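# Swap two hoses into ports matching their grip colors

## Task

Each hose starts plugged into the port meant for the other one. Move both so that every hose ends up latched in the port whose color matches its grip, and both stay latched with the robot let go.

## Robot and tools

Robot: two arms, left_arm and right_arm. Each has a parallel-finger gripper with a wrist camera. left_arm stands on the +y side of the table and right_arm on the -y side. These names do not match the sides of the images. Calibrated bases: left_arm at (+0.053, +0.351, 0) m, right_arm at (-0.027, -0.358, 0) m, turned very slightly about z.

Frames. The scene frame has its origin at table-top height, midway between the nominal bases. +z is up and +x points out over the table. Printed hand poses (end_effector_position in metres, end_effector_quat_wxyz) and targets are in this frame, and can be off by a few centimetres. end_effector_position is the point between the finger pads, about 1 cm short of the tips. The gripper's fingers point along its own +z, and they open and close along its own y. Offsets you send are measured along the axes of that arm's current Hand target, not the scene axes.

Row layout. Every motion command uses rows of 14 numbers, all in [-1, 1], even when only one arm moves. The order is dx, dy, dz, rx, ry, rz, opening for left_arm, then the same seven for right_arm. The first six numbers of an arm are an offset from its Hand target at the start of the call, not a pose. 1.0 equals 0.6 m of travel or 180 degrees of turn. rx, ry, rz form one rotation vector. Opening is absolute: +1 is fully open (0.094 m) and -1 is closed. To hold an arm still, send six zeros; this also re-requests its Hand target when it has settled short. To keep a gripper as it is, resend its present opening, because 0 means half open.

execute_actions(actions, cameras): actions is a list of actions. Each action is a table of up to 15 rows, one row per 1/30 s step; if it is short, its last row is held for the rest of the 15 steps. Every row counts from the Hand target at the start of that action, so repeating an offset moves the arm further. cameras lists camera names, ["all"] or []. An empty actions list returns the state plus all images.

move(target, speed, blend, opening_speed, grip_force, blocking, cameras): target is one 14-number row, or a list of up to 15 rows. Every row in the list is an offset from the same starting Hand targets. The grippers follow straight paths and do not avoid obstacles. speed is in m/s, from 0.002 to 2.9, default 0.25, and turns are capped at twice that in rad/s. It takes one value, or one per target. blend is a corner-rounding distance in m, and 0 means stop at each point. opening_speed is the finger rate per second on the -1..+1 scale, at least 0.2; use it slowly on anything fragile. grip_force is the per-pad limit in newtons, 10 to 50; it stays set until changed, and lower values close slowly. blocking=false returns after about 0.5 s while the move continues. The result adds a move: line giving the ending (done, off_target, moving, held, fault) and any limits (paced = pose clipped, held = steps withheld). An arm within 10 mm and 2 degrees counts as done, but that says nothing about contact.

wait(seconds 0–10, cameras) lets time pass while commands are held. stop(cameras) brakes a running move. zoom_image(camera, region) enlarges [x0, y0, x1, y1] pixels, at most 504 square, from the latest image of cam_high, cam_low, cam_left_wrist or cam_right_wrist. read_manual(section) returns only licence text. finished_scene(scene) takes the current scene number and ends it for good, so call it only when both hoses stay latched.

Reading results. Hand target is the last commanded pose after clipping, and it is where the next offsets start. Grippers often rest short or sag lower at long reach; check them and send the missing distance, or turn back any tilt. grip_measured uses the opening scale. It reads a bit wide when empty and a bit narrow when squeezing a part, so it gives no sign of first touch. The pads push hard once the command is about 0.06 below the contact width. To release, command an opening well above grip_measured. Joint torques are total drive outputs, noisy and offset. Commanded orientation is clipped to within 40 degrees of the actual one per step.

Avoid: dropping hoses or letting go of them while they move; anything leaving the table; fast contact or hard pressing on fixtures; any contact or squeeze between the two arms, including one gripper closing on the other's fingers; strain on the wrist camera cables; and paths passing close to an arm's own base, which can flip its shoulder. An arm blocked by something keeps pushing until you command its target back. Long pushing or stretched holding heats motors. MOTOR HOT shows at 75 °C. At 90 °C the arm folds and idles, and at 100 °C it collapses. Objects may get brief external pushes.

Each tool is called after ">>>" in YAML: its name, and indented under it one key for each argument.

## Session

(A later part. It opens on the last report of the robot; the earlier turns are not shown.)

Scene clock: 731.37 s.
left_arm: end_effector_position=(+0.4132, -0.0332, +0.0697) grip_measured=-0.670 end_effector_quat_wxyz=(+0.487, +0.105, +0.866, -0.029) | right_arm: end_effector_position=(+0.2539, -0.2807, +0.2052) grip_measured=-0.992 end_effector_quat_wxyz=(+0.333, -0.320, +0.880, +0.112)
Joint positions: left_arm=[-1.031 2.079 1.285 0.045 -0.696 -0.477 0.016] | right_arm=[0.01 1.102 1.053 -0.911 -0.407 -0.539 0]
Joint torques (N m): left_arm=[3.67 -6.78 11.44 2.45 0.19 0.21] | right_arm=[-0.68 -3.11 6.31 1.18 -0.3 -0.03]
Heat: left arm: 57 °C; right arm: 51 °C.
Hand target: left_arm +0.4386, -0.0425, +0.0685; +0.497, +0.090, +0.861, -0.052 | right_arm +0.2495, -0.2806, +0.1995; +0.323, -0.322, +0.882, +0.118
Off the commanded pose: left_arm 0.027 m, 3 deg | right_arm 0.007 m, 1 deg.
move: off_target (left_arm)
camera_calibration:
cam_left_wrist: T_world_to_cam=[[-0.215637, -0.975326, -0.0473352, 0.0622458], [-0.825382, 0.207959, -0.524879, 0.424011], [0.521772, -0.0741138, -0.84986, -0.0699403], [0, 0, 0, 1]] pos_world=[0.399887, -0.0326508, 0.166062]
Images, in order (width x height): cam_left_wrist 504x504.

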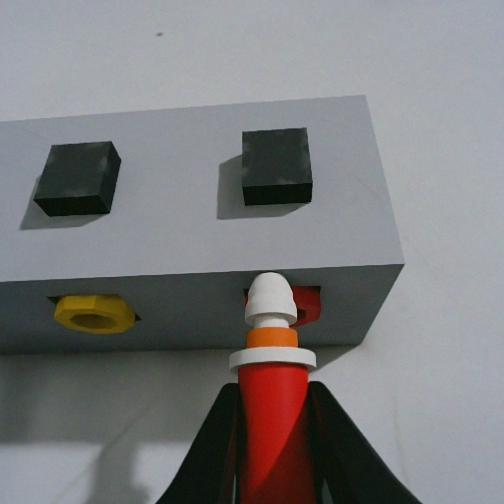

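>>> move:
  target:
    - [0.035,0.006,-0.1155,0,0,0,-1,0,0,0,0,0,0,-1]
    - [0.0395,-0.005,-0.0735,0,0,0,-1,0,0,0,0,0,0,-1]
    - [0.0247,-0.005,-0.0625,0,0,0,-1,0,0,0,0,0,0,-1]
    - [0.0312,-0.004,-0.0588,0,0,0,-1,0,0,0,0,0,0,-1]
    - [-0.0065,-0.0025,-0.0035,0,0,0,-1,0,0,0,0,0,0,-1]
  speed: [0.15,0.15,0.1,0.1,0.1]
  cameras: ["cam_left_wrist"]

>>> zoom_image:
  camera: "cam_left_wrist"
  region: [180, 200, 360, 380]

Scene clock: 742.10 s.
left_arm: end_effector_position=(+0.4132, -0.0337, +0.0700) grip_measured=-0.670 end_effector_quat_wxyz=(+0.484, +0.107, +0.868, -0.026) | right_arm: end_effector_position=(+0.2539, -0.2807, +0.2052) grip_measured=-0.992 end_effector_quat_wxyz=(+0.333, -0.320, +0.880, +0.112)
Joint positions: left_arm=[-1.031 2.081 1.296 0.024 -0.694 -0.477 0.016] | right_arm=[0.01 1.102 1.053 -0.911 -0.407 -0.539 0]
Joint torques (N m): left_arm=[3.49 -7.39 11.54 2.46 0.15 0.2] | right_arm=[-0.66 -3.11 6.31 1.18 -0.3 -0.03]
Heat: left arm: 56 °C; right arm: 51 °C.
Hand target: left_arm +0.4385, -0.0439, +0.0727; +0.497, +0.090, +0.862, -0.052 | right_arm +0.2495, -0.2806, +0.1995; +0.323, -0.322, +0.882, +0.118
Off the commanded pose: left_arm 0.027 m, 4 deg | right_arm 0.007 m, 1 deg.
move: off_target (left_arm)
camera_calibration:
cam_left_wrist: T_world_to_cam=[[-0.217471, -0.974606, -0.0533772, 0.0629422], [-0.828556, 0.213236, -0.517711, 0.425185], [0.515946, -0.068361, -0.853889, -0.0667542], [0, 0, 0, 1]] pos_world=[0.40042, -0.0338843, 0.166482]
Images, in order (width x height): cam_left_wrist 504x504.

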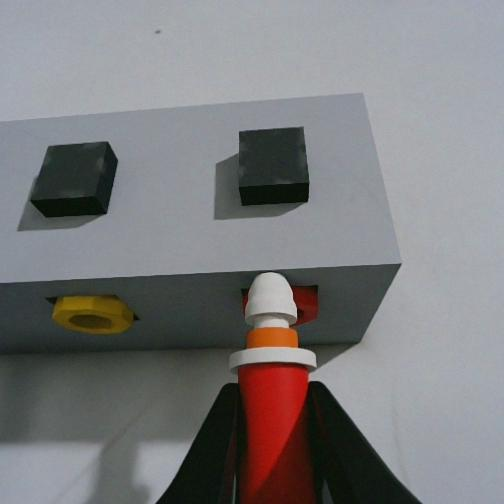

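Scaled by 2.800.

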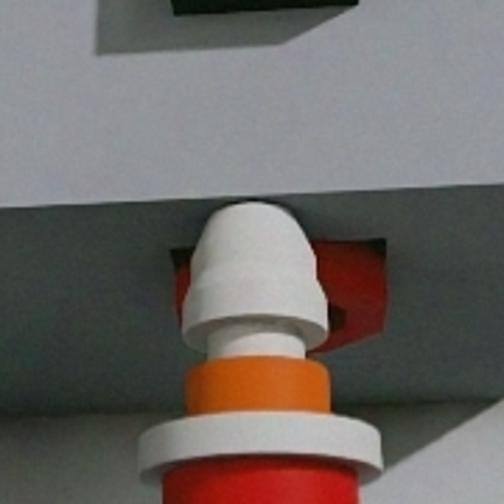

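>>> move:
  target:
    - [0.041,0.0085,-0.112,0,0,0,-1,0,0,0,0,0,0,-1]
    - [0.0457,-0.0027,-0.07,0,0,0,-1,0,0,0,0,0,0,-1]
    - [0.0307,-0.0027,-0.0592,0,0,0,-1,0,0,0,0,0,0,-1]
    - [0.0393,-0.0027,-0.0542,0,0,0,-1,0,0,0,0,0,0,-1]
    - [0.0067,-0.0028,0.004,0,0,0,-1,0,0,0,0,0,0,-1]
  speed: [0.15,0.15,0.1,0.1,0.1]
  cameras: ["cam_left_wrist"]

>>> zoom_image:
  camera: "cam_left_wrist"
  region: [180, 200, 360, 380]

Scene clock: 751.80 s.
left_arm: end_effector_position=(+0.4079, -0.0414, +0.0524) grip_measured=-0.670 end_effector_quat_wxyz=(+0.469, +0.122, +0.874, -0.035) | right_arm: end_effector_position=(+0.2539, -0.2807, +0.2052) grip_measured=-0.992 end_effector_quat_wxyz=(+0.333, -0.320, +0.880, +0.112)
Joint positions: left_arm=[-1.037 2.114 1.295 0.04 -0.653 -0.477 0.016] | right_arm=[0.01 1.102 1.053 -0.911 -0.407 -0.539 0]
Joint torques (N m): left_arm=[3.7 -9.48 11.55 2.41 -0.26 0.16] | right_arm=[-0.66 -3.11 6.32 1.18 -0.29 -0.03]
Heat: left arm: 56 °C; right arm: 51 °C.
Hand target: left_arm +0.4382, -0.0456, +0.0681; +0.497, +0.090, +0.862, -0.052 | right_arm +0.2495, -0.2806, +0.1995; +0.323, -0.322, +0.882, +0.118
Off the commanded pose: left_arm 0.034 m, 5 deg | right_arm 0.007 m, 1 deg.
move: off_target (left_arm)
camera_calibration:
cam_left_wrist: T_world_to_cam=[[-0.253047, -0.966293, -0.0473834, 0.0679], [-0.837561, 0.243322, -0.489169, 0.416716], [0.48421, -0.0840962, -0.870901, -0.0664403], [0, 0, 0, 1]] pos_world=[0.398378, -0.0413723, 0.149199]
Images, in order (width x height): cam_left_wrist 504x504.

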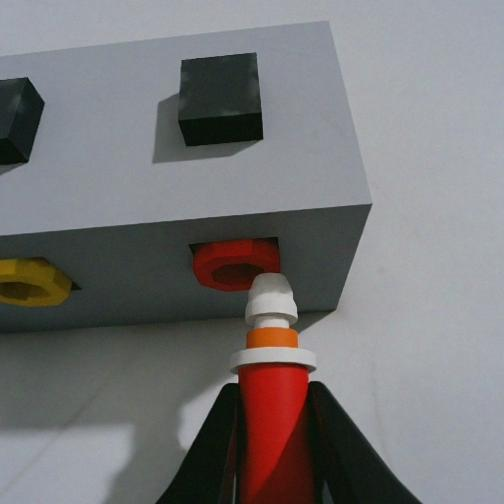

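Scaled by 2.800.

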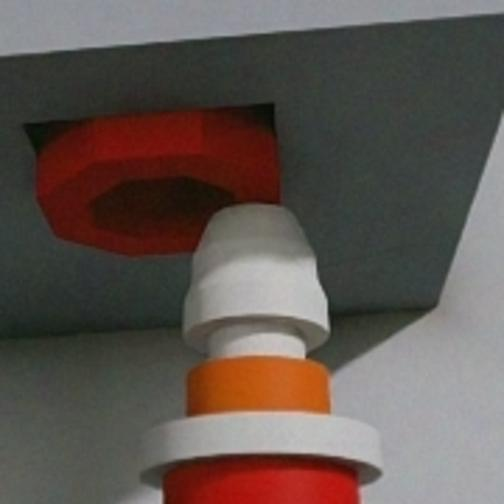

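>>> move:
  target:
    - [0.0343,0.0115,-0.116,0,0,0,-1,0,0,0,0,0,0,-1]
    - [0.039,0.0002,-0.0738,0,0,0,-1,0,0,0,0,0,0,-1]
    - [0.024,0.0002,-0.063,0,0,0,-1,0,0,0,0,0,0,-1]
    - [0.032,0.0025,-0.0584,0,0,0,-1,0,0,0,0,0,0,-1]
    - [-0.002,0.008,-0.001,0,0,0,-1,0,0,0,0,0,0,-1]
  speed: [0.15,0.15,0.1,0.1,0.1]
  cameras: ["cam_left_wrist"]

>>> zoom_image:
  camera: "cam_left_wrist"
  region: [180, 200, 360, 380]

Scene clock: 763.67 s.
left_arm: end_effector_position=(+0.4184, -0.0362, +0.0558) grip_measured=-0.670 end_effector_quat_wxyz=(+0.474, +0.112, +0.873, -0.041) | right_arm: end_effector_position=(+0.2539, -0.2807, +0.2052) grip_measured=-0.992 end_effector_quat_wxyz=(+0.333, -0.320, +0.880, +0.112)
Joint positions: left_arm=[-1.011 2.11 1.289 0.068 -0.641 -0.47 0.016] | right_arm=[0.01 1.102 1.053 -0.911 -0.407 -0.539 0]
Joint torques (N m): left_arm=[2.35 -9.85 11.19 2.2 -0.28 0.15] | right_arm=[-0.68 -3.11 6.3 1.18 -0.3 -0.03]
Heat: left arm: 56 °C; right arm: 51 °C.
Hand target: left_arm +0.4393, -0.0409, +0.0696; +0.497, +0.090, +0.861, -0.052 | right_arm +0.2495, -0.2806, +0.1995; +0.323, -0.322, +0.882, +0.118
Off the commanded pose: left_arm 0.025 m, 4 deg | right_arm 0.007 m, 1 deg.
move: off_target (left_arm)
camera_calibration:
cam_left_wrist: T_world_to_cam=[[-0.240195, -0.970311, -0.0283329, 0.0691439], [-0.83665, 0.221733, -0.50085, 0.425392], [0.492263, -0.0965971, -0.86507, -0.0721756], [0, 0, 0, 1]] pos_world=[0.408041, -0.0342043, 0.152579]
Images, in order (width x height): cam_left_wrist 504x504.

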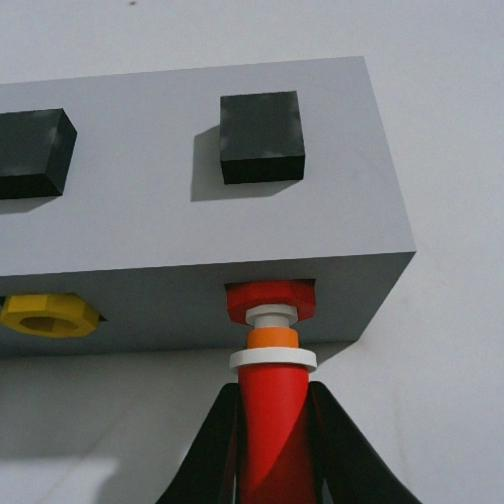

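Scaled by 2.800.

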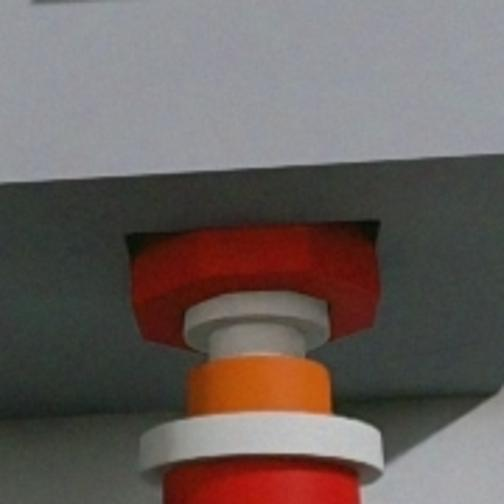

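In. Push home as with blue.

>>> move:
  target:
    - [-0.032,0.004,0.039,0,-0.028,0,-1,0,0,0,0,0,0,-1]
    - [-0.045,0.01,0.075,0,-0.028,0,-1,0,0,0,0,0,0,-1]
  speed: 0.1
  cameras: ["cam_left_wrist"]

>>> zoom_image:
  camera: "cam_left_wrist"
  region: [180, 200, 360, 380]

Scene clock: 768.10 s.
left_arm: end_effector_position=(+0.4276, -0.0375, +0.0548) grip_measured=-0.670 end_effector_quat_wxyz=(+0.487, +0.142, +0.862, -0.016) | right_arm: end_effector_position=(+0.2539, -0.2807, +0.2052) grip_measured=-0.992 end_effector_quat_wxyz=(+0.333, -0.320, +0.880, +0.112)
Joint positions: left_arm=[-1.003 2.139 1.308 0.102 -0.662 -0.371 0.016] | right_arm=[0.01 1.102 1.053 -0.911 -0.407 -0.539 0]
Joint torques (N m): left_arm=[7.84 -5.96 14.11 3.49 0.11 0.38] | right_arm=[-0.65 -3.15 6.32 1.19 -0.29 -0.03]
Heat: left arm: 56 °C; right arm: 51 °C.
Hand target: left_arm +0.4918, -0.0460, +0.0703; +0.534, +0.088, +0.839, -0.056 | right_arm +0.2495, -0.2806, +0.1995; +0.323, -0.322, +0.882, +0.118
Off the commanded pose: left_arm 0.067 m, 10 deg | right_arm 0.007 m, 1 deg.
move: off_target (left_arm)
camera_calibration:
cam_left_wrist: T_world_to_cam=[[-0.26589, -0.958193, -0.105685, 0.0857429], [-0.808075, 0.281319, -0.517566, 0.423867], [0.525659, -0.0522144, -0.849091, -0.0913201], [0, 0, 0, 1]] pos_world=[0.413317, -0.0418518, 0.150902]
Images, in order (width x height): cam_left_wrist 504x504.

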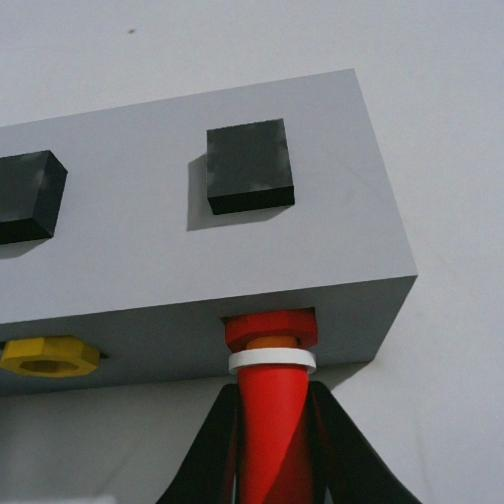

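Scaled by 2.800.

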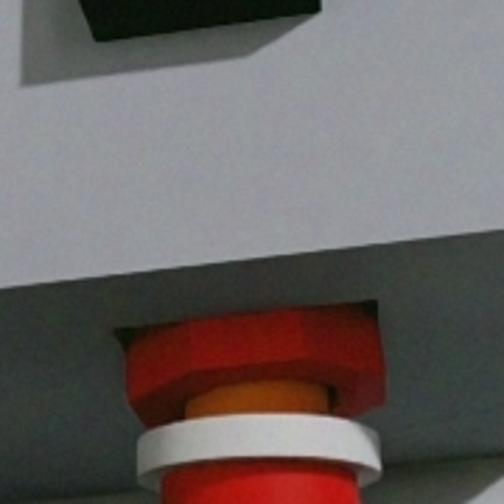

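>>> move:
  target: [-0.039,0.012,0.037,-0.025,0,-0.012,-1,0,0,0,0,0,0,-1]
  speed: 0.1
  cameras: ["cam_left_wrist"]

>>> zoom_image:
  camera: "cam_left_wrist"
  region: [180, 200, 360, 380]

Scene clock: 773.87 s.
left_arm: end_effector_position=(+0.4317, -0.0381, +0.0557) grip_measured=-0.670 end_effector_quat_wxyz=(+0.457, +0.149, +0.877, +0.021) | right_arm: end_effector_position=(+0.2539, -0.2807, +0.2052) grip_measured=-0.992 end_effector_quat_wxyz=(+0.333, -0.320, +0.880, +0.112)
Joint positions: left_arm=[-1.001 2.174 1.444 -0.112 -0.678 -0.398 0.016] | right_arm=[0.01 1.102 1.053 -0.911 -0.407 -0.539 0]
Joint torques (N m): left_arm=[10 -6.91 14.56 4.03 -0.3 0.11] | right_arm=[-0.68 -3.11 6.32 1.18 -0.3 -0.03]
Heat: left arm: 57 °C; right arm: 51 °C.
Hand target: left_arm +0.5227, -0.0451, +0.0820; +0.536, +0.051, +0.842, -0.033 | right_arm +0.2495, -0.2806, +0.1995; +0.323, -0.322, +0.882, +0.118
Off the commanded pose: left_arm 0.095 m, 16 deg | right_arm 0.007 m, 1 deg.
move: off_target (left_arm)
camera_calibration:
cam_left_wrist: T_world_to_cam=[[-0.247095, -0.954337, -0.167886, 0.0819373], [-0.842747, 0.297164, -0.448855, 0.439528], [0.478249, 0.0305758, -0.877692, -0.0674589], [0, 0, 0, 1]] pos_world=[0.42292, -0.0503538, 0.151833]
Images, in order (width x height): cam_left_wrist 504x504.

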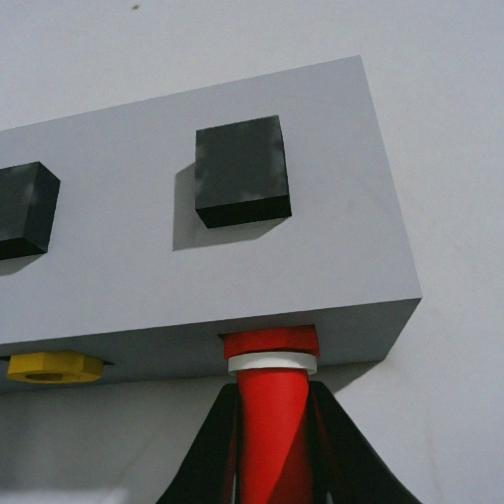

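Scaled by 2.800.

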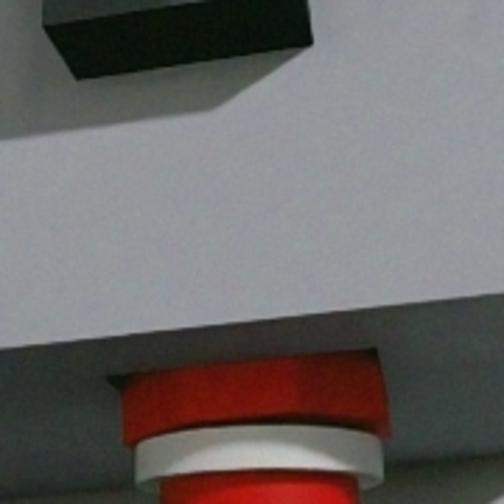

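>>> move:
  target:
    - [0.103,-0.006,-0.1195,0,0,0,-1,0,0,0,0,0,0,-1]
    - [0.103,-0.006,-0.1195,0,0,0,0.2,0,0,0,0,0,0,-1]
    - [0.15,-0.006,-0.22,0,0,0,0.2,0,0,0,0,0,0,-1]
    - [-0.05,0,-0.36,0,0.194,0,0.2,0,0,0,0,0,0,-1]
  speed: 0.2
  cameras: ["cam_left_wrist"]

>>> zoom_image:
  camera: "cam_left_wrist"
  region: [80, 0, 480, 300]

Scene clock: 783.40 s.
left_arm: end_effector_position=(+0.3397, -0.0197, +0.2037) grip_measured=+0.198 end_effector_quat_wxyz=(+0.266, +0.064, +0.962, -0.014) | right_arm: end_effector_position=(+0.2539, -0.2807, +0.2052) grip_measured=-0.992 end_effector_quat_wxyz=(+0.333, -0.320, +0.880, +0.112)
Joint positions: left_arm=[-1.068 2.071 2.144 -1.308 -0.431 -0.86 0.056] | right_arm=[0.01 1.102 1.053 -0.911 -0.407 -0.539 0]
Joint torques (N m): left_arm=[0.61 -9.39 9.55 0.93 -0.06 -0.11] | right_arm=[-0.66 -3.14 6.32 1.19 -0.3 -0.04]
Heat: left arm: 57 °C; right arm: 51 °C.
Hand target: left_arm +0.3410, -0.0227, +0.2007; +0.259, +0.059, +0.964, -0.016 | right_arm +0.2495, -0.2806, +0.1995; +0.323, -0.322, +0.882, +0.118
Off the commanded pose: left_arm 0.005 m, 1 deg | right_arm 0.007 m, 1 deg.
move: done; target 2's new opening was sent with left_arm's hand 0.005 m and 4 deg from that target
camera_calibration:
cam_left_wrist: T_world_to_cam=[[-0.134053, -0.990974, 0.000403309, 0.0281224], [-0.988294, 0.133661, -0.0735485, 0.392676], [0.0728307, -0.010258, -0.997292, 0.267175], [0, 0, 0, 1]] pos_world=[0.372391, -0.0218763, 0.29532]
Images, in order (width x height): cam_left_wrist 504x504.

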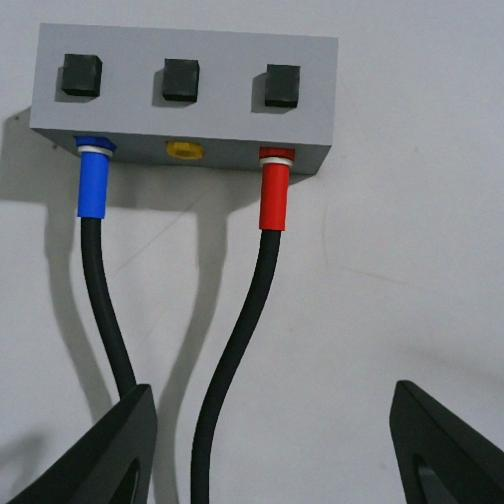

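Scaled by 1.260.

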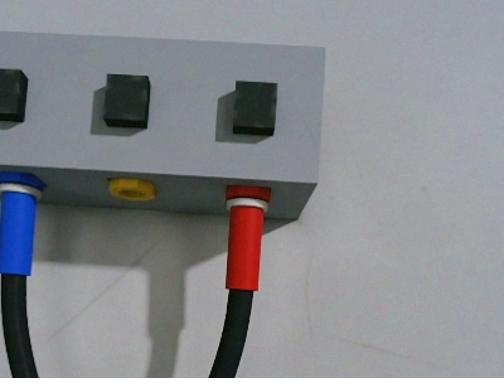

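Both seated.

>>> finished_scene:
  scene: 1

The scene is finished: the task was done.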